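# Place a blue sponge flat on the shelf's top tier

## Task

Set one blue sponge so it lies flat on the upper level of the shelf. The shelf must stay where it was, every other sponge on the shelf must still lie flat without touching another, and at the end neither gripper may be in contact with any sponge.

## Robot and tools

Robot: two arms, left_arm and right_arm, each with a two-finger parallel gripper. In the scene frame the origin sits at table-top height halfway between the arms' nominal bases, +z points up, +x points out over the table, and left_arm is on the +y side (image left and right do not follow these names). Calibrated bases in the scene frame: left_arm at (+0.028, +0.365, +0.044) m, right_arm at (+0.028, -0.352, +0.027) m, both turned only slightly about z, with z up.

Frames: every hand position, orientation, target and wrist-camera pose is given in that arm's own base frame. Fixed cameras and the table use the scene frame. A gripper's fingers point along its +z axis and part along its y axis. end_effector_position is the spot between the finger pads, roughly 1 cm short of the tips. Readings can be off by a few cm, more at long reach.

The 14-number row used by both motion tools: left_arm dx, dy, dz, rx, ry, rz, opening, then right_arm dx, dy, dz, rx, ry, rz, opening, always all 14 even if one arm stays put. Each value lies in [-1, 1]. dx, dy, dz are an offset (not a pose) along that arm's base axes, measured from the arm's Hand target as it stood when the action or move began; 1.0 equals 0.6 m. rx, ry, rz form one rotation vector about the Hand target position, where 1.0 equals 180 degrees. Six zeros means go back to the current Hand target (re-commands it). Opening is absolute, not an offset: +1 is fully open (0.094 m), -1 closed. A zero in the opening slot closes halfway, so to leave a gripper unchanged resend its current command (see Tool commands).

execute_actions(actions, cameras): actions is a list of actions; each action is a table of at most 15 rows, one per control step of 1/30 s. If fewer than 15 rows are given, the last row is held for the remaining steps. Every row counts from the pose at the start of that action, not from the preceding row, so the same offset sent again moves further. An empty list just reports state and images. cameras lists which images to return: omitted, null or ["all"] gives all, [] gives none; an unknown name invalidates the call.

move(target, speed, blend, opening_speed, blocking, cameras): target is one 14-number row or a list of up to 15 rows; every row is an offset from the same starting Hand targets. The gripper travels in a straight line; whole move is capped at 10 s. speed is the top path speed in m/s (0.002 to 2.9, default 0.25; rotation up to twice that in rad/s), one value or one per target. blend in m rounds corners between listed targets. opening_speed, at least 0.2 per second on the -1..1 scale, ramps the fingers; use a low value when closing on a soft sponge. blocking=false returns early while the move continues. The result adds a move: line: done (within 10 mm and 2 degrees), off_target, moving, held or fault, plus limits such as paced (pose clipped) or held (steps withheld). Done does not tell you whether something is being touched.

wait(seconds 0 to 10) lets time run with the last commands held. stop brakes a running move. zoom_image(camera, region=[x0, y0, x1, y1] in pixels, at most 504 by 504) magnifies part of the latest image of cam_head_left, cam_head_right, cam_left_wrist or cam_right_wrist (all 896x504). read_manual returns only licence text. finished_scene(scene) ends the current scene, given its number, irreversibly.

Results: per arm, end_effector_position (m) and end_effector_quat_wxyz, Hand target (the last commanded pose after clipping; next offsets start here), Tool commands, grip_measured (finger opening on the command scale; can read a few mm wide with nothing held and gives no sign of contact), Joint positions (last number is the opening in m), Joint velocities ("within noise" means at rest), and joint torques (include gravity; joints 1 to 3 wrap sign past 28 N m). execute_actions results also list some intermediate hand positions. MOTOR HOT appears at 75 °C; at 90 °C the arm folds and goes idle.

Behaviour to expect: the commanded orientation is clipped to within 40 degrees of the measured one each step. Friction can leave a gripper about 1 cm off its target in free air; resend a zero action or the missing offset to close the gap. An arm blocked by an object keeps pushing until commanded back past its gripper. Grippers lag and overshoot more at speed and with a near-straight arm.

Avoid: fast or hard contact, pressing far past a surface, dropping the sponge or releasing it while moving, knocking the shelf or other sponges, anything falling off the table, bringing the two arms or grippers together (closing on the other arm's fingers counts), and paths passing close to an arm's own base. Release by commanding an opening well above grip_measured, then lift clear so no sponge is touched.

Each tool is called after "Request:" by a JSON object that holds its "op" and its "data".

## Session

Request:
{"op": "execute_actions", "data": {"actions": []}}

Scene clock: 0.00 s.
left_arm: end_effector_position=(+0.4037, +0.0232, +0.1015) grip_measured=+1.000 end_effector_quat_wxyz=(+0.592, -0.061, +0.803, -0.007) | right_arm: end_effector_position=(+0.4034, -0.0341, +0.1189) grip_measured=+1.000 end_effector_quat_wxyz=(+0.612, +0.054, +0.785, -0.084)
Joint positions: left_arm=[0.048 1.581 0.38 0.898 -0.015 -0.093 0.094] | right_arm=[0 1.563 0.378 0.94 0.199 -0.019 0.094]
Joint velocities: within noise
Joint torques (N m): no reading
Motor temperatures (°C): left_arm=[26 27 28 25 24 27 28] | right_arm=[27 29 26 27 27 28 28]
Heat: left arm: 28 °C; right arm: 29 °C.
Hand target: left_arm +0.4088, +0.0243, +0.1166; +0.610, -0.060, +0.790, -0.004 | right_arm +0.4078, -0.0355, +0.1345; +0.629, +0.060, +0.770, -0.083
Tool commands: left_gripper/opening=+1.0 right_gripper/opening=+1.0

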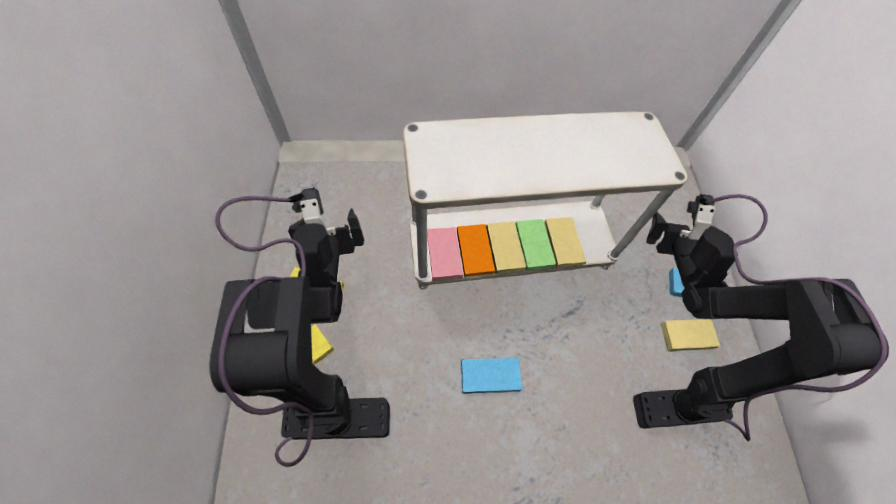

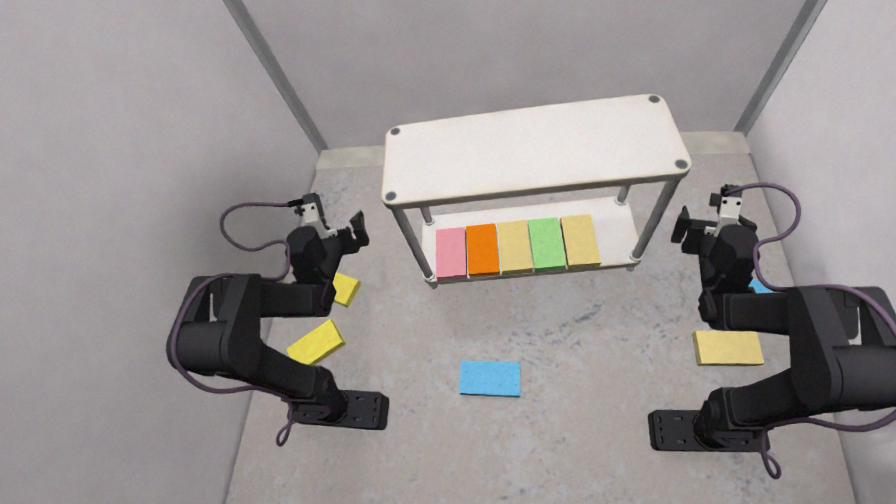

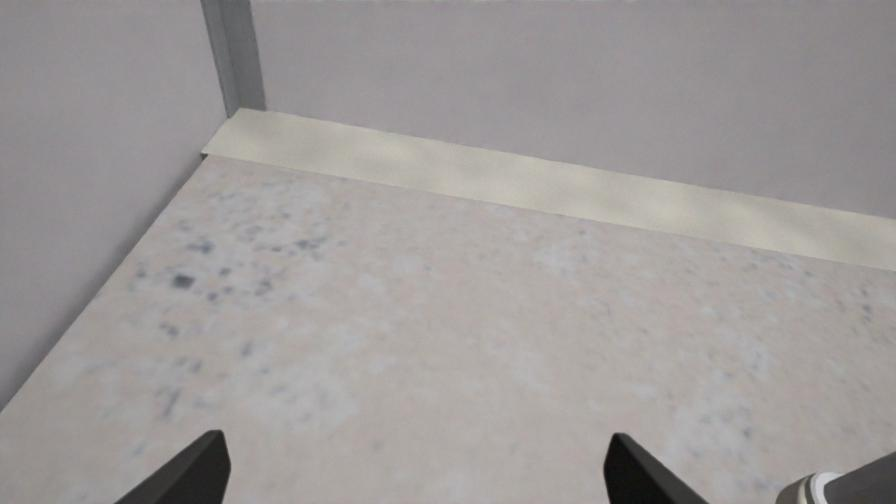

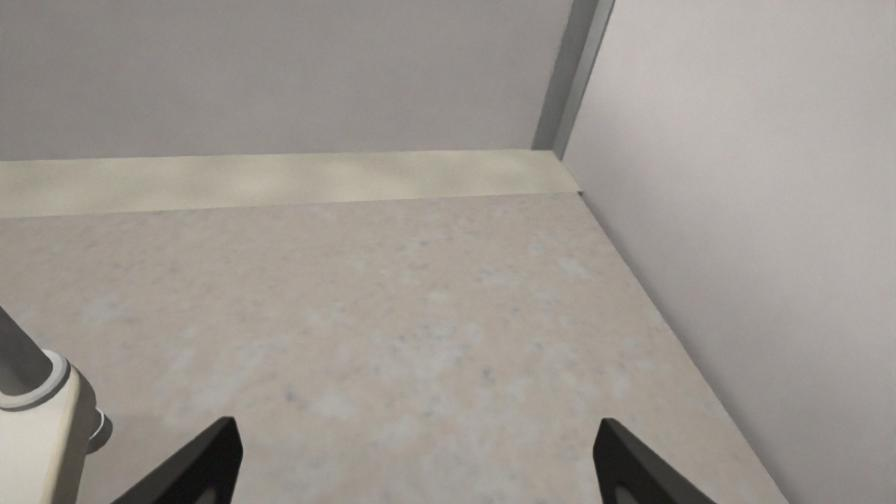

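Request:
{"op": "move", "data": {"target": [-0.565,-0.557,0.14,0.284,0.353,-0.4,1,0,0,0,0,0,0,1], "speed": 0.4}}

Scene clock: 4.63 s.
left_arm: end_effector_position=(+0.0680, -0.3031, +0.1873) grip_measured=+1.000 end_effector_quat_wxyz=(+0.003, +0.622, +0.783, +0.003) | right_arm: end_effector_position=(+0.4034, -0.0341, +0.1189) grip_measured=+1.000 end_effector_quat_wxyz=(+0.612, +0.054, +0.785, -0.084)
Joint positions: left_arm=[-1.358 1.741 1.728 -1.556 -0.009 -0.016 0.094] | right_arm=[0 1.563 0.378 0.94 0.199 -0.019 0.094]
Joint velocities: within noise
Joint torques (N m): left_arm=[-0.01 -5.7 8.4 0.16 0.11 0.05] | right_arm=[-0.09 -5.96 5.05 2.25 -0.01 0.01]
Motor temperatures (°C): left_arm=[26 27 29 26 24 27 28] | right_arm=[27 30 27 29 27 28 28]
Heat: left arm: 29 °C; right arm: 30 °C.
Hand target: left_arm +0.0698, -0.3099, +0.2006; +0.000, +0.622, +0.783, +0.000 | right_arm +0.4078, -0.0355, +0.1345; +0.629, +0.060, +0.770, -0.083
Off the commanded pose: left_arm 0.015 m, 0 deg | right_arm 0.016 m, 3 deg.
joint sent to its limit (left arm) — joint 4 (wrist pitch), lower limit. The joint targets are off in position, not in orientation.
move: off_target (left_arm, right_arm)

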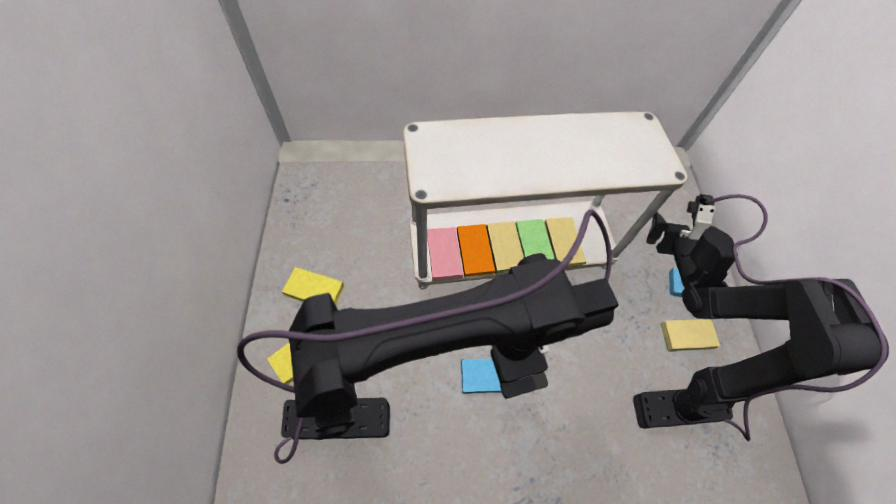

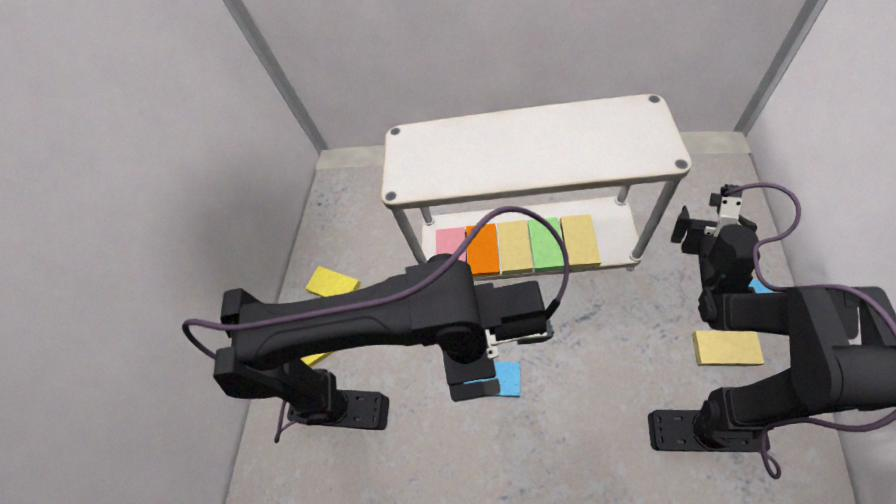

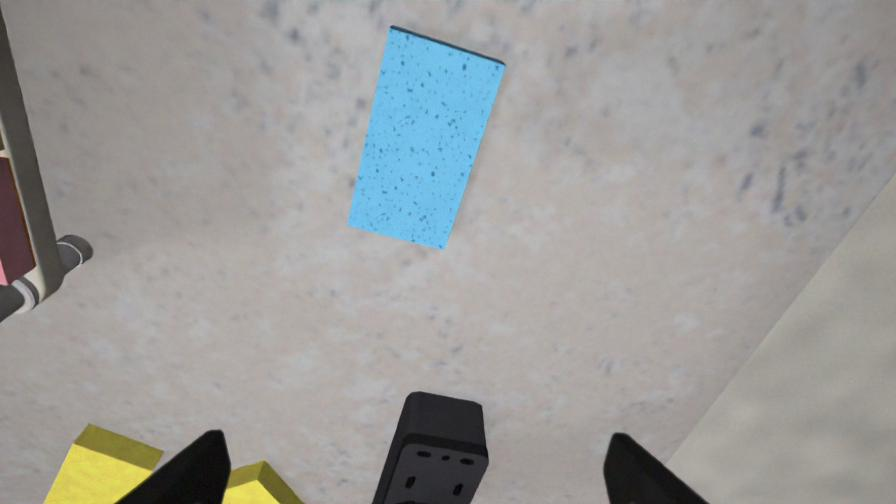

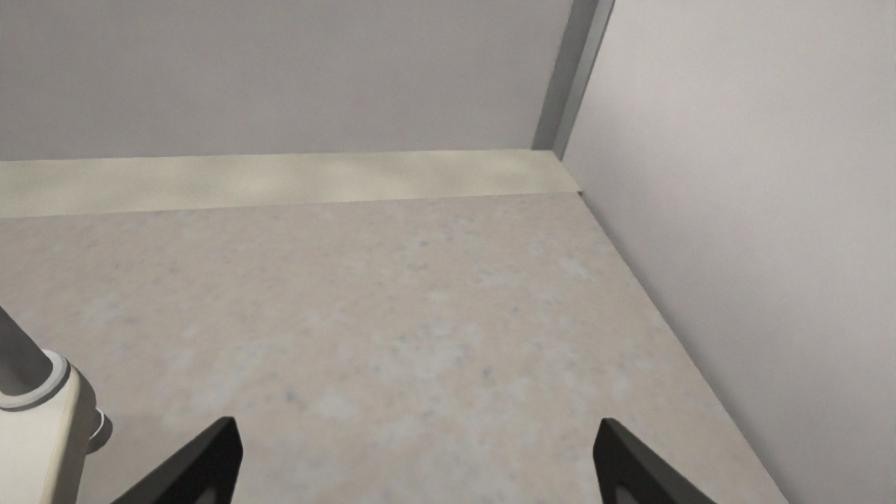

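Request:
{"op": "move", "data": {"target": [0.023,-0.027,-0.25,0,0,-0.0767,1,0,0,0,0,0,0,1]}}

Scene clock: 8.00 s.
left_arm: end_effector_position=(+0.0793, -0.3239, +0.0517) grip_measured=+1.000 end_effector_quat_wxyz=(-0.007, +0.712, +0.702, +0.007) | right_arm: end_effector_position=(+0.4034, -0.0341, +0.1189) grip_measured=+1.000 end_effector_quat_wxyz=(+0.612, +0.054, +0.785, -0.084)
Joint positions: left_arm=[-1.337 1.865 1.338 -1.064 -0.006 0.248 0.094] | right_arm=[0 1.563 0.378 0.94 0.199 -0.019 0.094]
Joint velocities: within noise
Joint torques (N m): left_arm=[0.55 -7.01 3.84 0.44 0.1 0.04] | right_arm=[-0.09 -5.96 5.05 2.25 -0.01 0]
Motor temperatures (°C): left_arm=[26 27 29 25 24 27 28] | right_arm=[27 31 27 30 27 28 28]
Heat: left arm: 29 °C; right arm: 31 °C.
Hand target: left_arm +0.0836, -0.3261, +0.0506; +0.000, +0.711, +0.703, +0.000 | right_arm +0.4078, -0.0355, +0.1345; +0.629, +0.060, +0.770, -0.083
Off the commanded pose: left_arm 0.005 m, 1 deg | right_arm 0.016 m, 3 deg.
move: off_target (right_arm)

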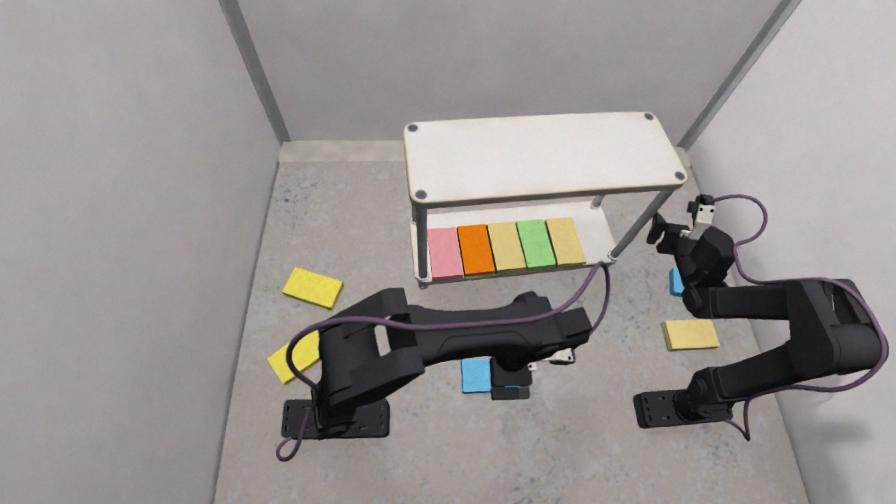

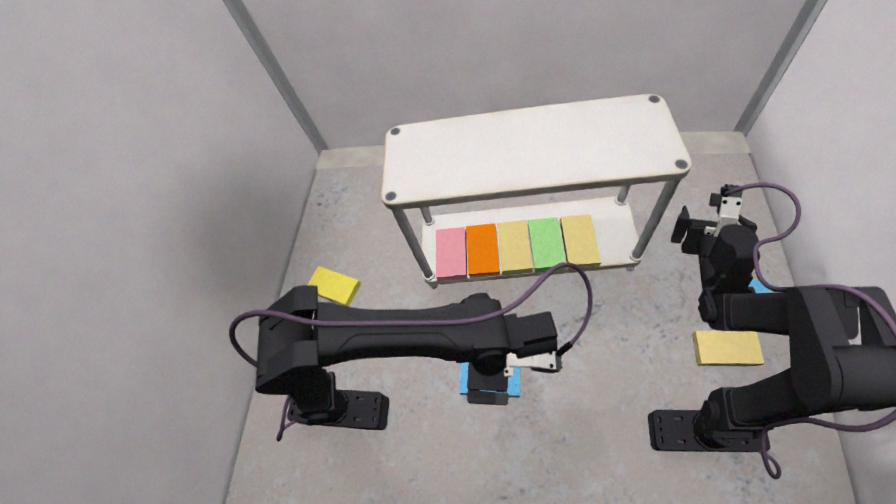

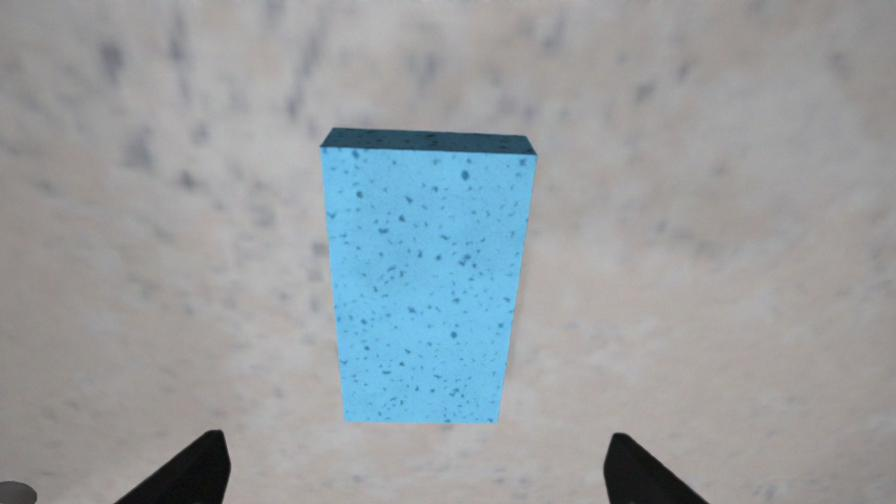

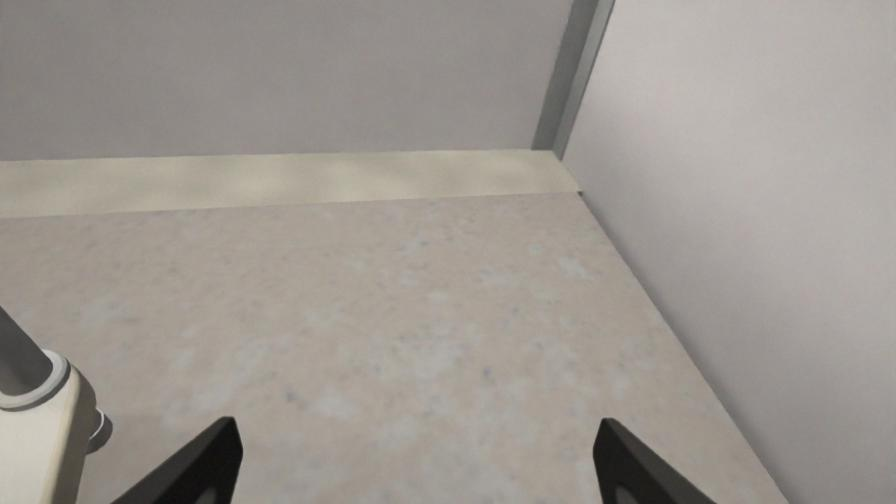

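Request:
{"op": "move", "data": {"target": [[0.004,0.008,-0.133,0,0,0,1,0,0,0,0,0,0,1],[0.004,0.008,-0.133,0,0,0,0.15,0,0,0,0,0,0,1]], "opening_speed": 0.8, "speed": 0.12}}

Request:
{"op": "move", "data": {"target": [0.004,0.008,0.15,0,0,0,0.15,0,0,0,0,0,0,1], "speed": 0.2}}

Scene clock: 11.90 s.
left_arm: end_effector_position=(+0.0822, -0.3198, -0.0263) grip_measured=+0.341 end_effector_quat_wxyz=(-0.004, +0.712, +0.702, +0.006) | right_arm: end_effector_position=(+0.4034, -0.0341, +0.1189) grip_measured=+1.000 end_effector_quat_wxyz=(+0.612, +0.054, +0.785, -0.084)
Joint positions: left_arm=[-1.326 1.974 1.148 -0.759 -0.007 0.259 0.063] | right_arm=[0 1.563 0.378 0.94 0.199 -0.019 0.094]
Joint velocities: within noise
Joint torques (N m): left_arm=[0.53 -6.75 3.29 0.45 0.1 0.05] | right_arm=[-0.1 -5.96 5.04 2.25 -0.01 0]
Motor temperatures (°C): left_arm=[26 28 29 25 24 27 28] | right_arm=[27 31 27 31 27 28 28]
Heat: left arm: 29 °C; right arm: 31 °C.
Hand target: left_arm +0.0860, -0.3213, -0.0292; +0.000, +0.711, +0.703, +0.000 | right_arm +0.4078, -0.0355, +0.1345; +0.629, +0.060, +0.770, -0.083
Off the commanded pose: left_arm 0.005 m, 1 deg | right_arm 0.016 m, 3 deg.
move: off_target (right_arm)

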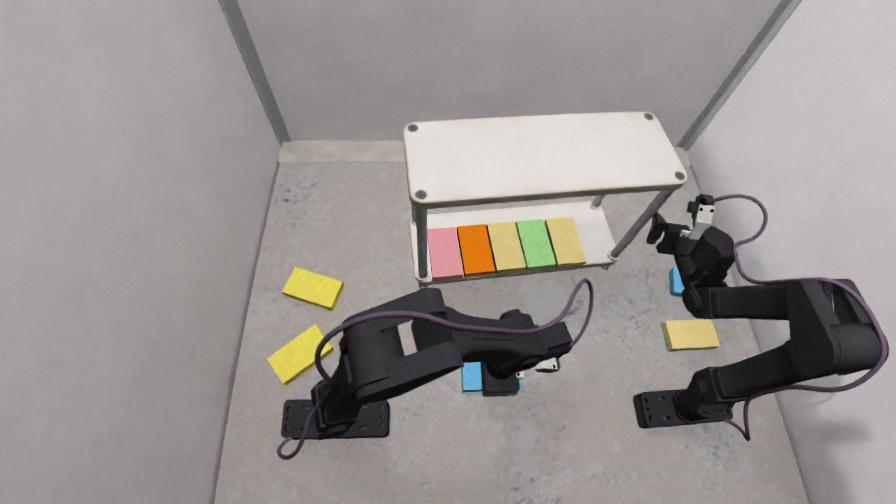

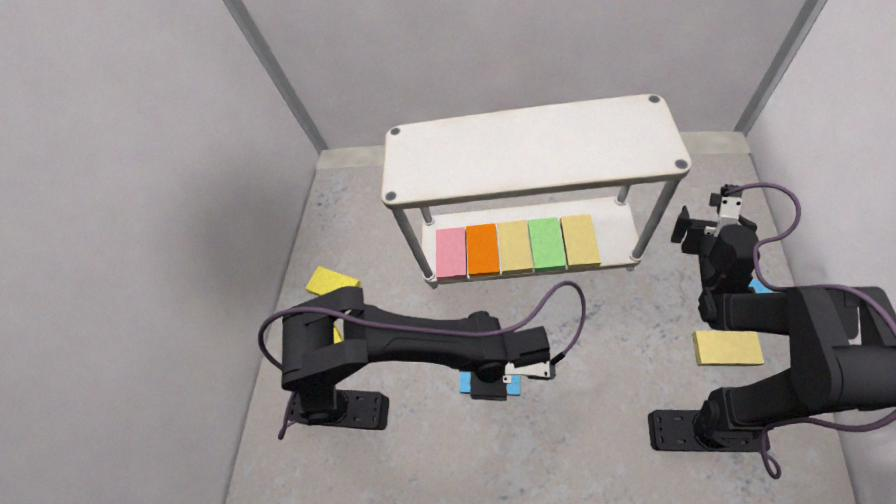

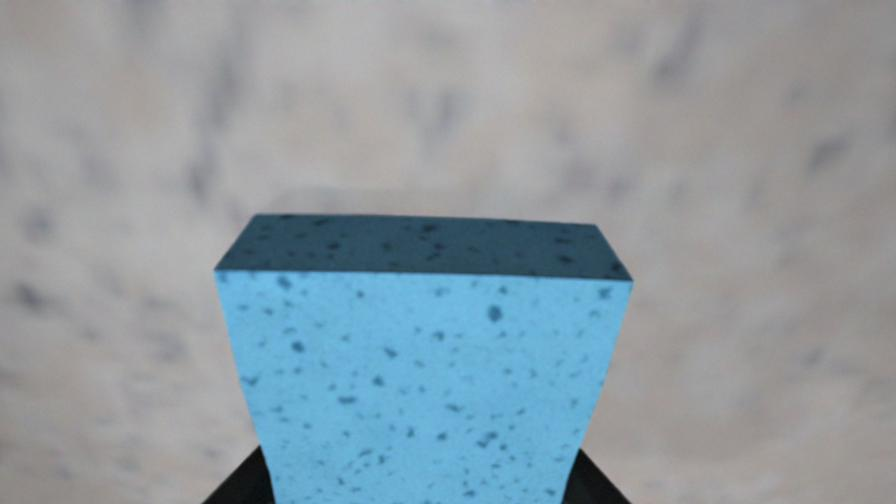

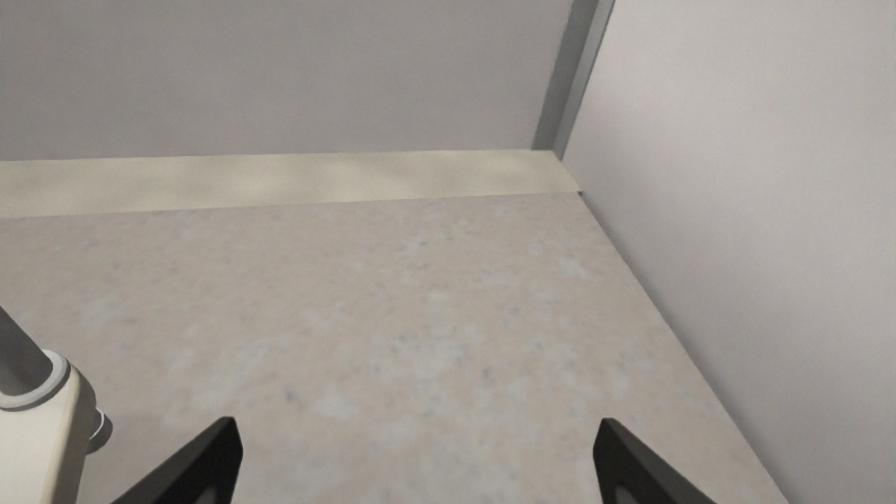

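Scene clock: 13.43 s.
left_arm: end_effector_position=(+0.0823, -0.3061, +0.0438) grip_measured=+0.337 end_effector_quat_wxyz=(-0.022, +0.712, +0.702, +0.017) | right_arm: end_effector_position=(+0.4034, -0.0341, +0.1189) grip_measured=+1.000 end_effector_quat_wxyz=(+0.612, +0.054, +0.785, -0.084)
Joint positions: left_arm=[-1.315 1.846 1.28 -1.059 -0.007 0.269 0.063] | right_arm=[0 1.563 0.378 0.94 0.199 -0.019 0.094]
Joint velocities: within noise
Joint torques (N m): left_arm=[0.54 -8.24 7.24 0.04 0.09 0.05] | right_arm=[-0.1 -5.96 5.05 2.25 -0.01 0]
Motor temperatures (°C): left_arm=[26 28 29 25 24 27 28] | right_arm=[27 31 27 31 27 28 28]
Heat: left arm: 29 °C; right arm: 31 °C.
Hand target: left_arm +0.0884, -0.3165, +0.0608; +0.000, +0.711, +0.703, +0.000 | right_arm +0.4078, -0.0355, +0.1345; +0.629, +0.060, +0.770, -0.083
Off the commanded pose: left_arm 0.021 m, 3 deg | right_arm 0.016 m, 3 deg.
move: off_target (left_arm, right_arm)

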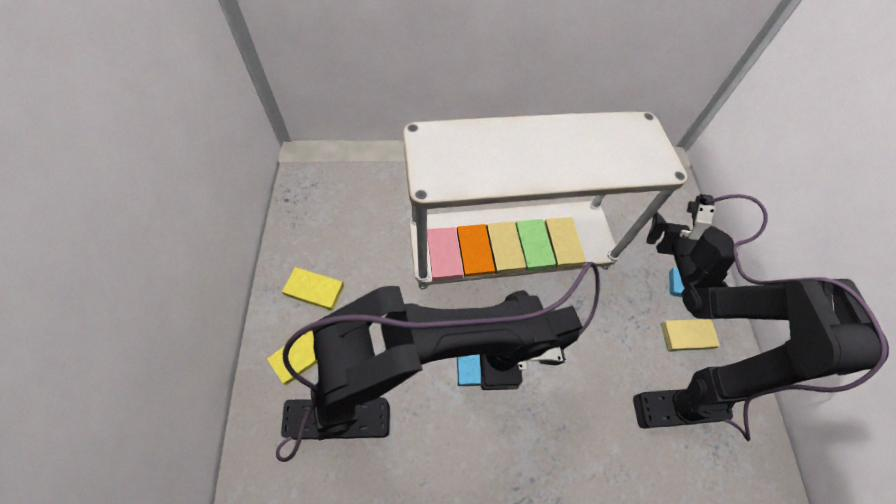

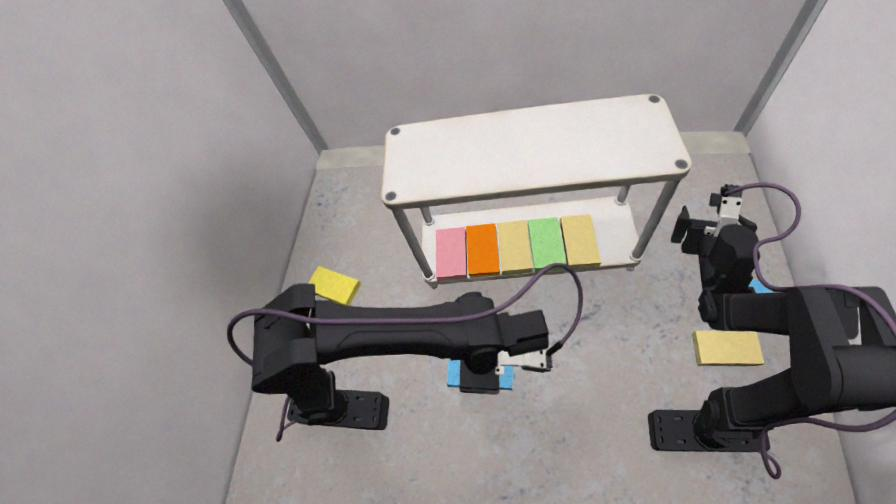

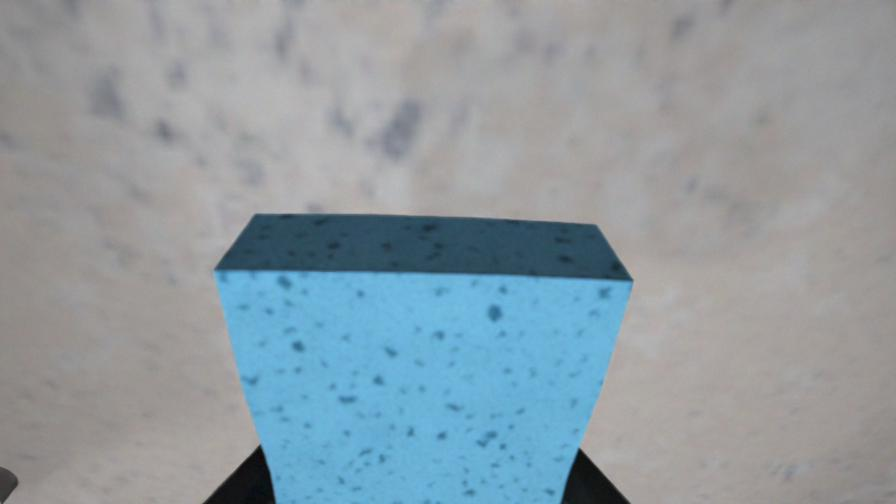

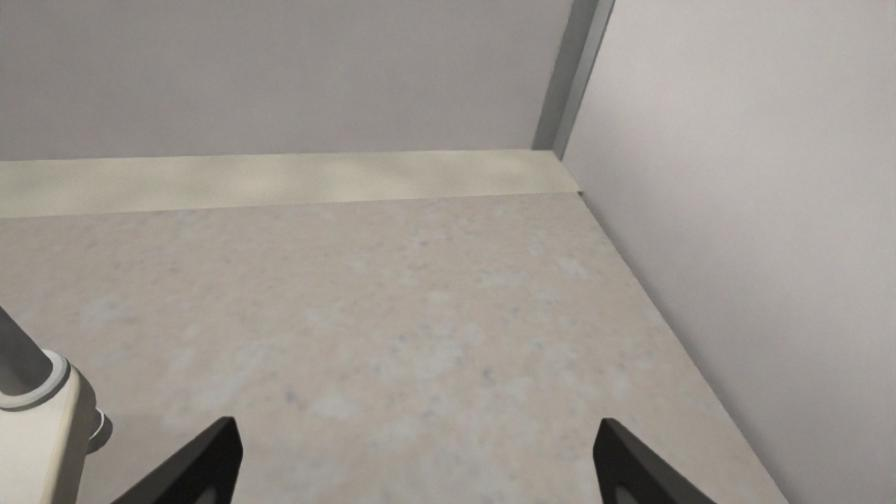

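Request:
{"op": "move", "data": {"target": [[-0.004,-0.083,-0.15,0,0,0,0.15,0,0,0,0,0,0,1],[-0.004,-0.083,-0.15,0,0,0,1,0,0,0,0,0,0,1],[-0.004,-0.083,-0.145,-0.233,0,0,1,0,0,0,0,0,0,1]], "speed": 0.18, "opening_speed": 1.5}}

Scene clock: 20.73 s.
left_arm: end_effector_position=(+0.0875, -0.3608, -0.0295) grip_measured=+0.998 end_effector_quat_wxyz=(+0.242, +0.665, +0.665, -0.237) | right_arm: end_effector_position=(+0.4034, -0.0341, +0.1189) grip_measured=+1.000 end_effector_quat_wxyz=(+0.612, +0.054, +0.785, -0.084)
Joint positions: left_arm=[-1.239 1.808 0.568 0.335 0.203 0.262 0.094] | right_arm=[0 1.563 0.378 0.94 0.199 -0.019 0.094]
Joint velocities: within noise
Joint torques (N m): left_arm=[0.34 -4.6 2.66 1.76 0.19 -0.08] | right_arm=[-0.1 -5.94 5.05 2.25 -0.01 0]
Motor temperatures (°C): left_arm=[26 29 29 26 24 27 28] | right_arm=[27 32 27 33 27 28 28]
Heat: left arm: 29 °C; right arm: 33 °C.
Hand target: left_arm +0.0860, -0.3663, -0.0262; +0.255, +0.664, +0.656, -0.251 | right_arm +0.4078, -0.0355, +0.1345; +0.629, +0.060, +0.770, -0.083
Off the commanded pose: left_arm 0.007 m, 2 deg | right_arm 0.016 m, 3 deg.
move: off_target (right_arm); target 2's new opening was sent with left_arm's hand 0.023 m and 3 deg from that target

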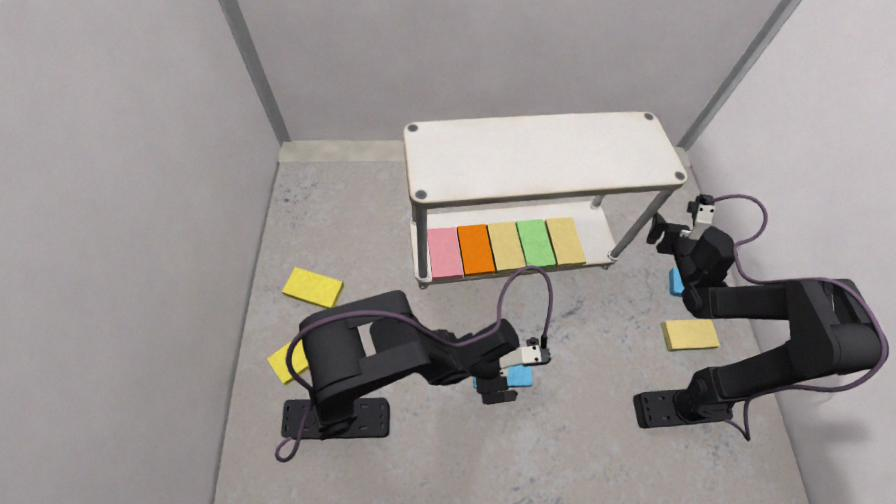

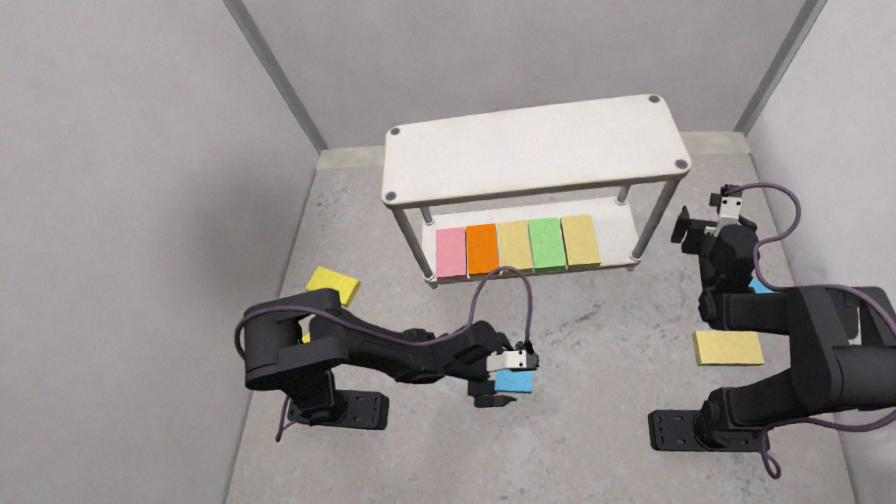

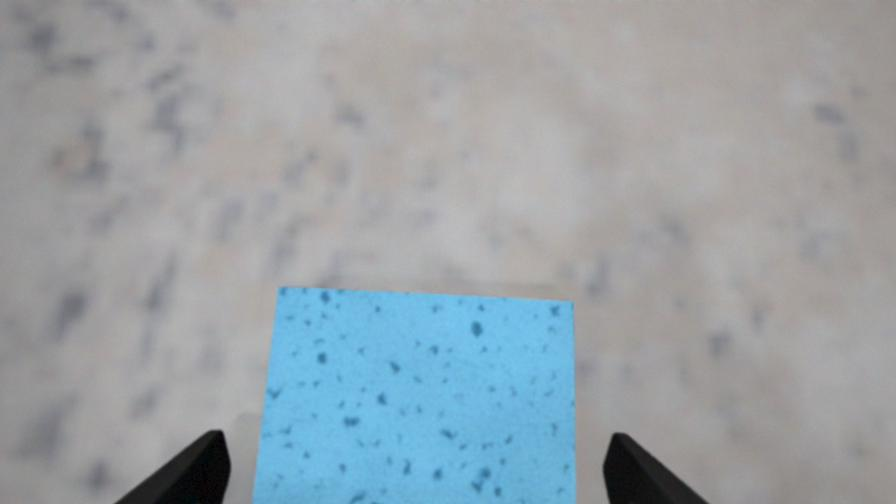

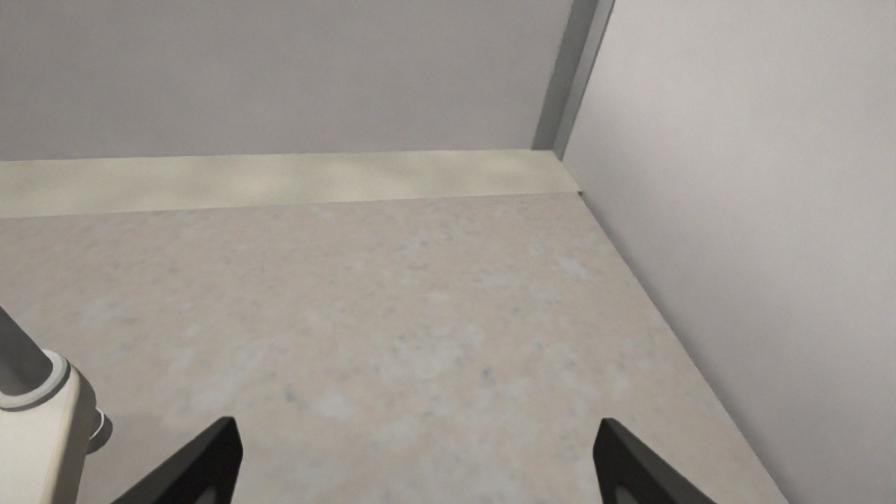

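Request:
{"op": "move", "data": {"target": [[0,0,0,0,0,0,0.15,0,0,0,0,0,0,1],[0,0,0.05,0,0,0,0.15,0,0,0,0,0,0,1],[0.08,0.05,0.67,0,0,0,0.15,0,0,0,0,0,0,1]], "speed": [0.15,0.15,0.3], "opening_speed": 1}}

Scene clock: 25.20 s.
left_arm: end_effector_position=(+0.1405, -0.3401, +0.3637) grip_measured=+0.354 end_effector_quat_wxyz=(+0.252, +0.660, +0.666, -0.240) | right_arm: end_effector_position=(+0.4034, -0.0341, +0.1189) grip_measured=+1.000 end_effector_quat_wxyz=(+0.612, +0.054, +0.785, -0.084)
Joint positions: left_arm=[-1.025 1.636 2.153 -1.446 0.327 0.426 0.064] | right_arm=[0 1.563 0.378 0.94 0.199 -0.019 0.094]
Joint velocities: within noise
Joint torques (N m): left_arm=[0.44 -4.33 7.71 0.93 0.38 0.05] | right_arm=[-0.1 -5.96 5.04 2.25 -0.01 0]
Motor temperatures (°C): left_arm=[26 29 30 26 24 27 28] | right_arm=[27 32 27 34 27 28 28]
Heat: left arm: 30 °C; right arm: 34 °C.
Hand target: left_arm +0.1340, -0.3363, +0.3758; +0.255, +0.664, +0.656, -0.251 | right_arm +0.4078, -0.0355, +0.1345; +0.629, +0.060, +0.770, -0.083
Off the commanded pose: left_arm 0.014 m, 2 deg | right_arm 0.016 m, 3 deg.
move: off_target (left_arm, right_arm)

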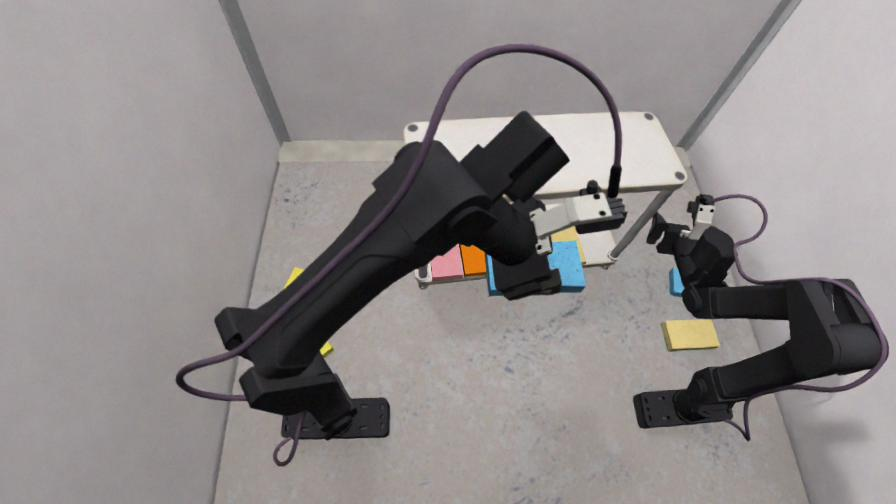

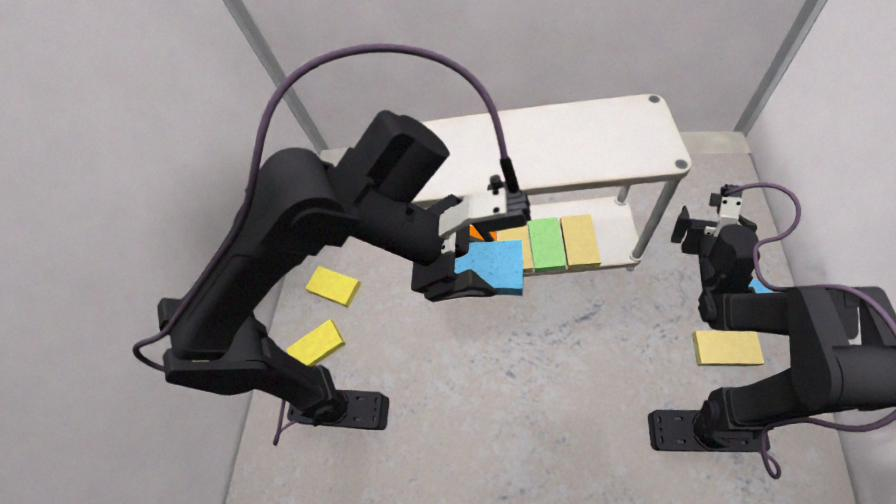

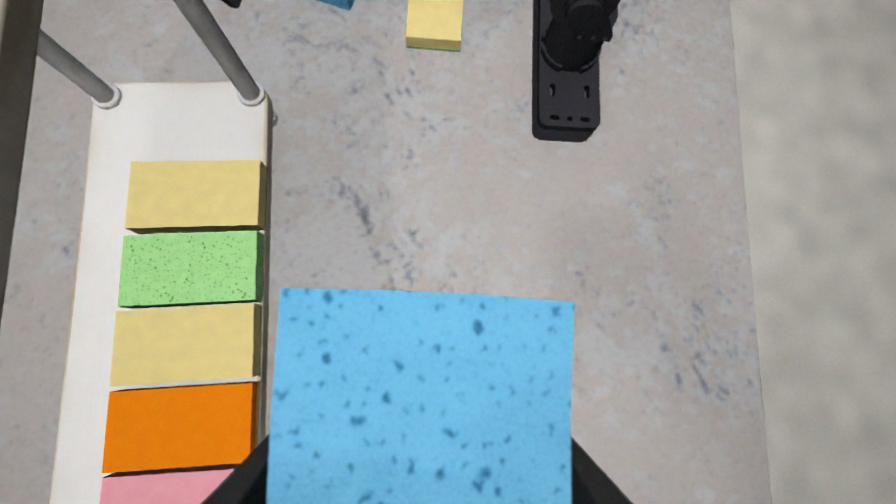

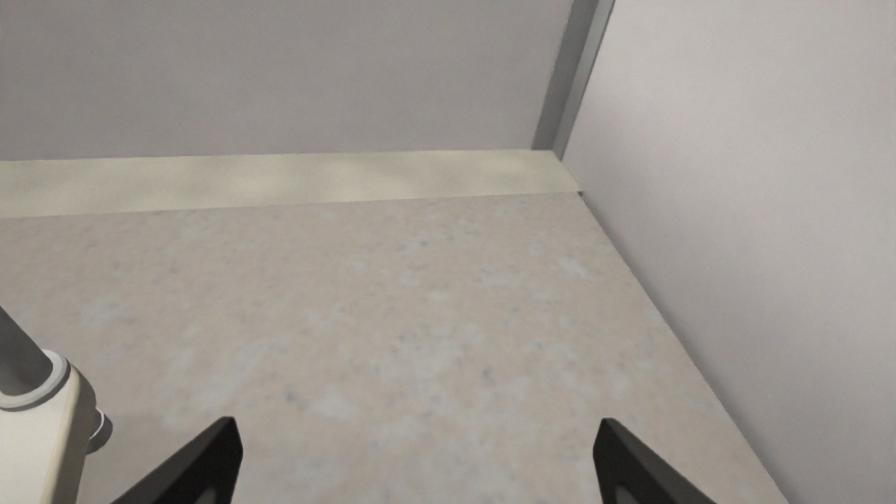

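Request:
{"op": "move", "data": {"target": [0.19,0.045,0,0,0,0.117,0.15,0,0,0,0,0,0,1], "speed": 0.25}}

Scene clock: 27.30 s.
left_arm: end_effector_position=(+0.2503, -0.3100, +0.3642) grip_measured=+0.354 end_effector_quat_wxyz=(+0.285, +0.534, +0.771, -0.199) | right_arm: end_effector_position=(+0.4034, -0.0341, +0.1189) grip_measured=+1.000 end_effector_quat_wxyz=(+0.612, +0.054, +0.785, -0.084)
Joint positions: left_arm=[-0.768 1.751 2.286 -1.446 0.286 0.346 0.064] | right_arm=[0 1.563 0.378 0.94 0.199 -0.019 0.094]
Joint velocities: within noise
Joint torques (N m): left_arm=[0.16 -5.01 7.61 1.11 0.05 -0.1] | right_arm=[-0.1 -5.96 5.04 2.25 -0.01 0.01]
Motor temperatures (°C): left_arm=[26 29 30 26 24 27 28] | right_arm=[27 32 28 34 27 28 28]
Heat: left arm: 30 °C; right arm: 34 °C.
Hand target: left_arm +0.2480, -0.3093, +0.3758; +0.297, +0.533, +0.767, -0.201 | right_arm +0.4078, -0.0355, +0.1345; +0.629, +0.060, +0.770, -0.083
Off the commanded pose: left_arm 0.012 m, 1 deg | right_arm 0.016 m, 3 deg.
move: off_target (left_arm, right_arm)

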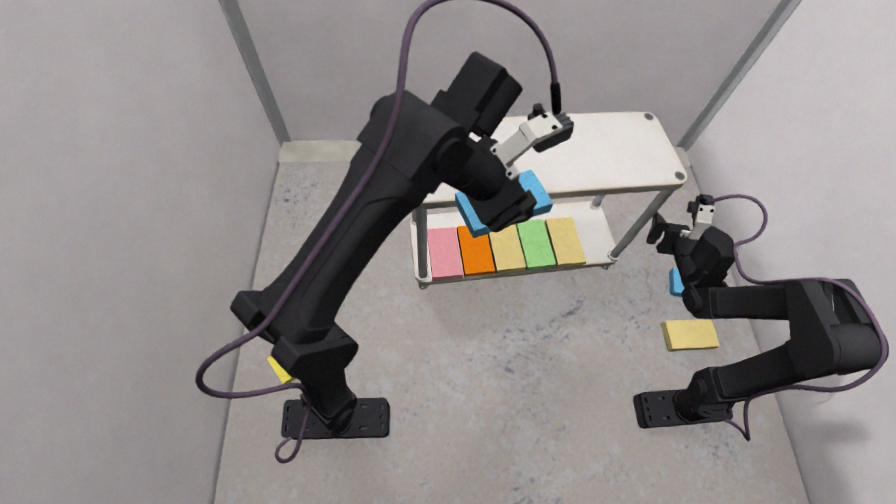

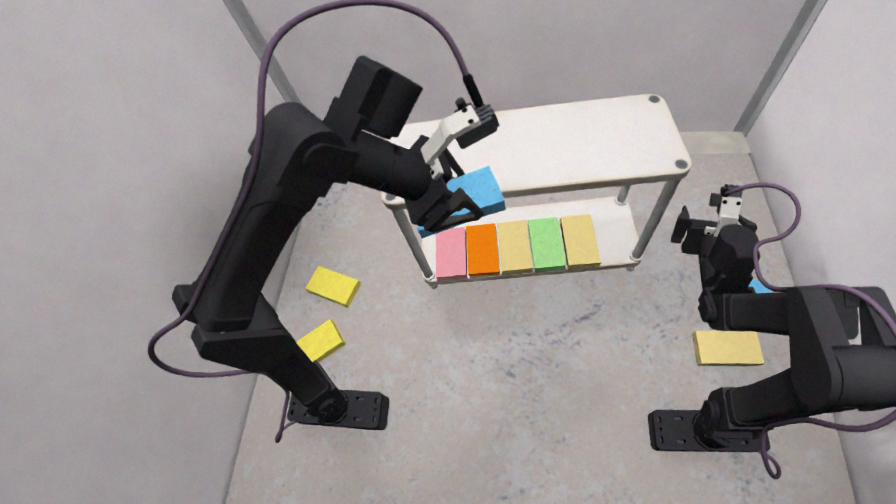

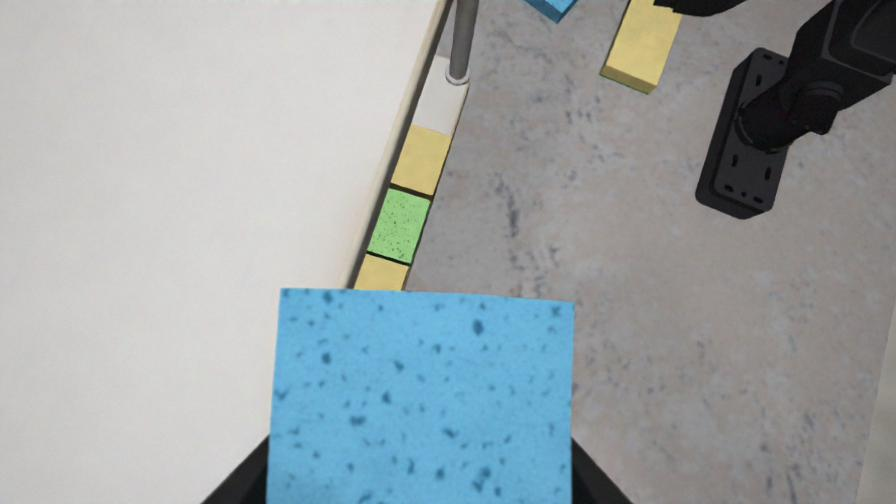

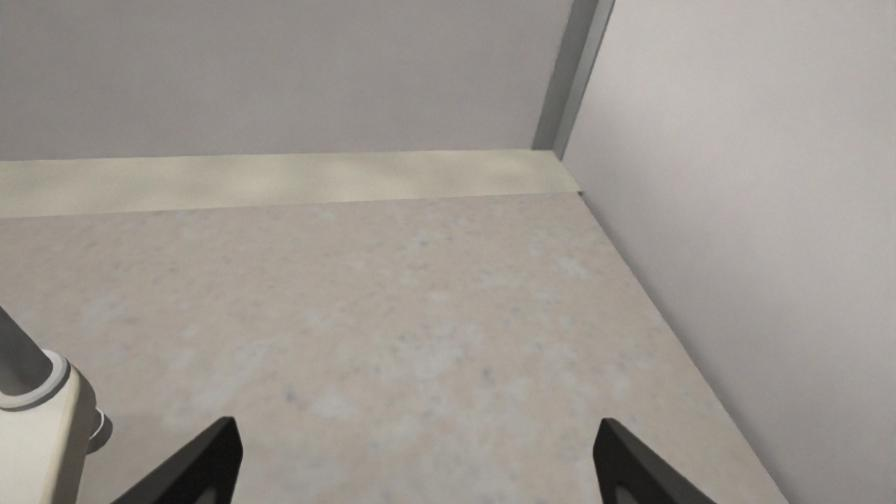

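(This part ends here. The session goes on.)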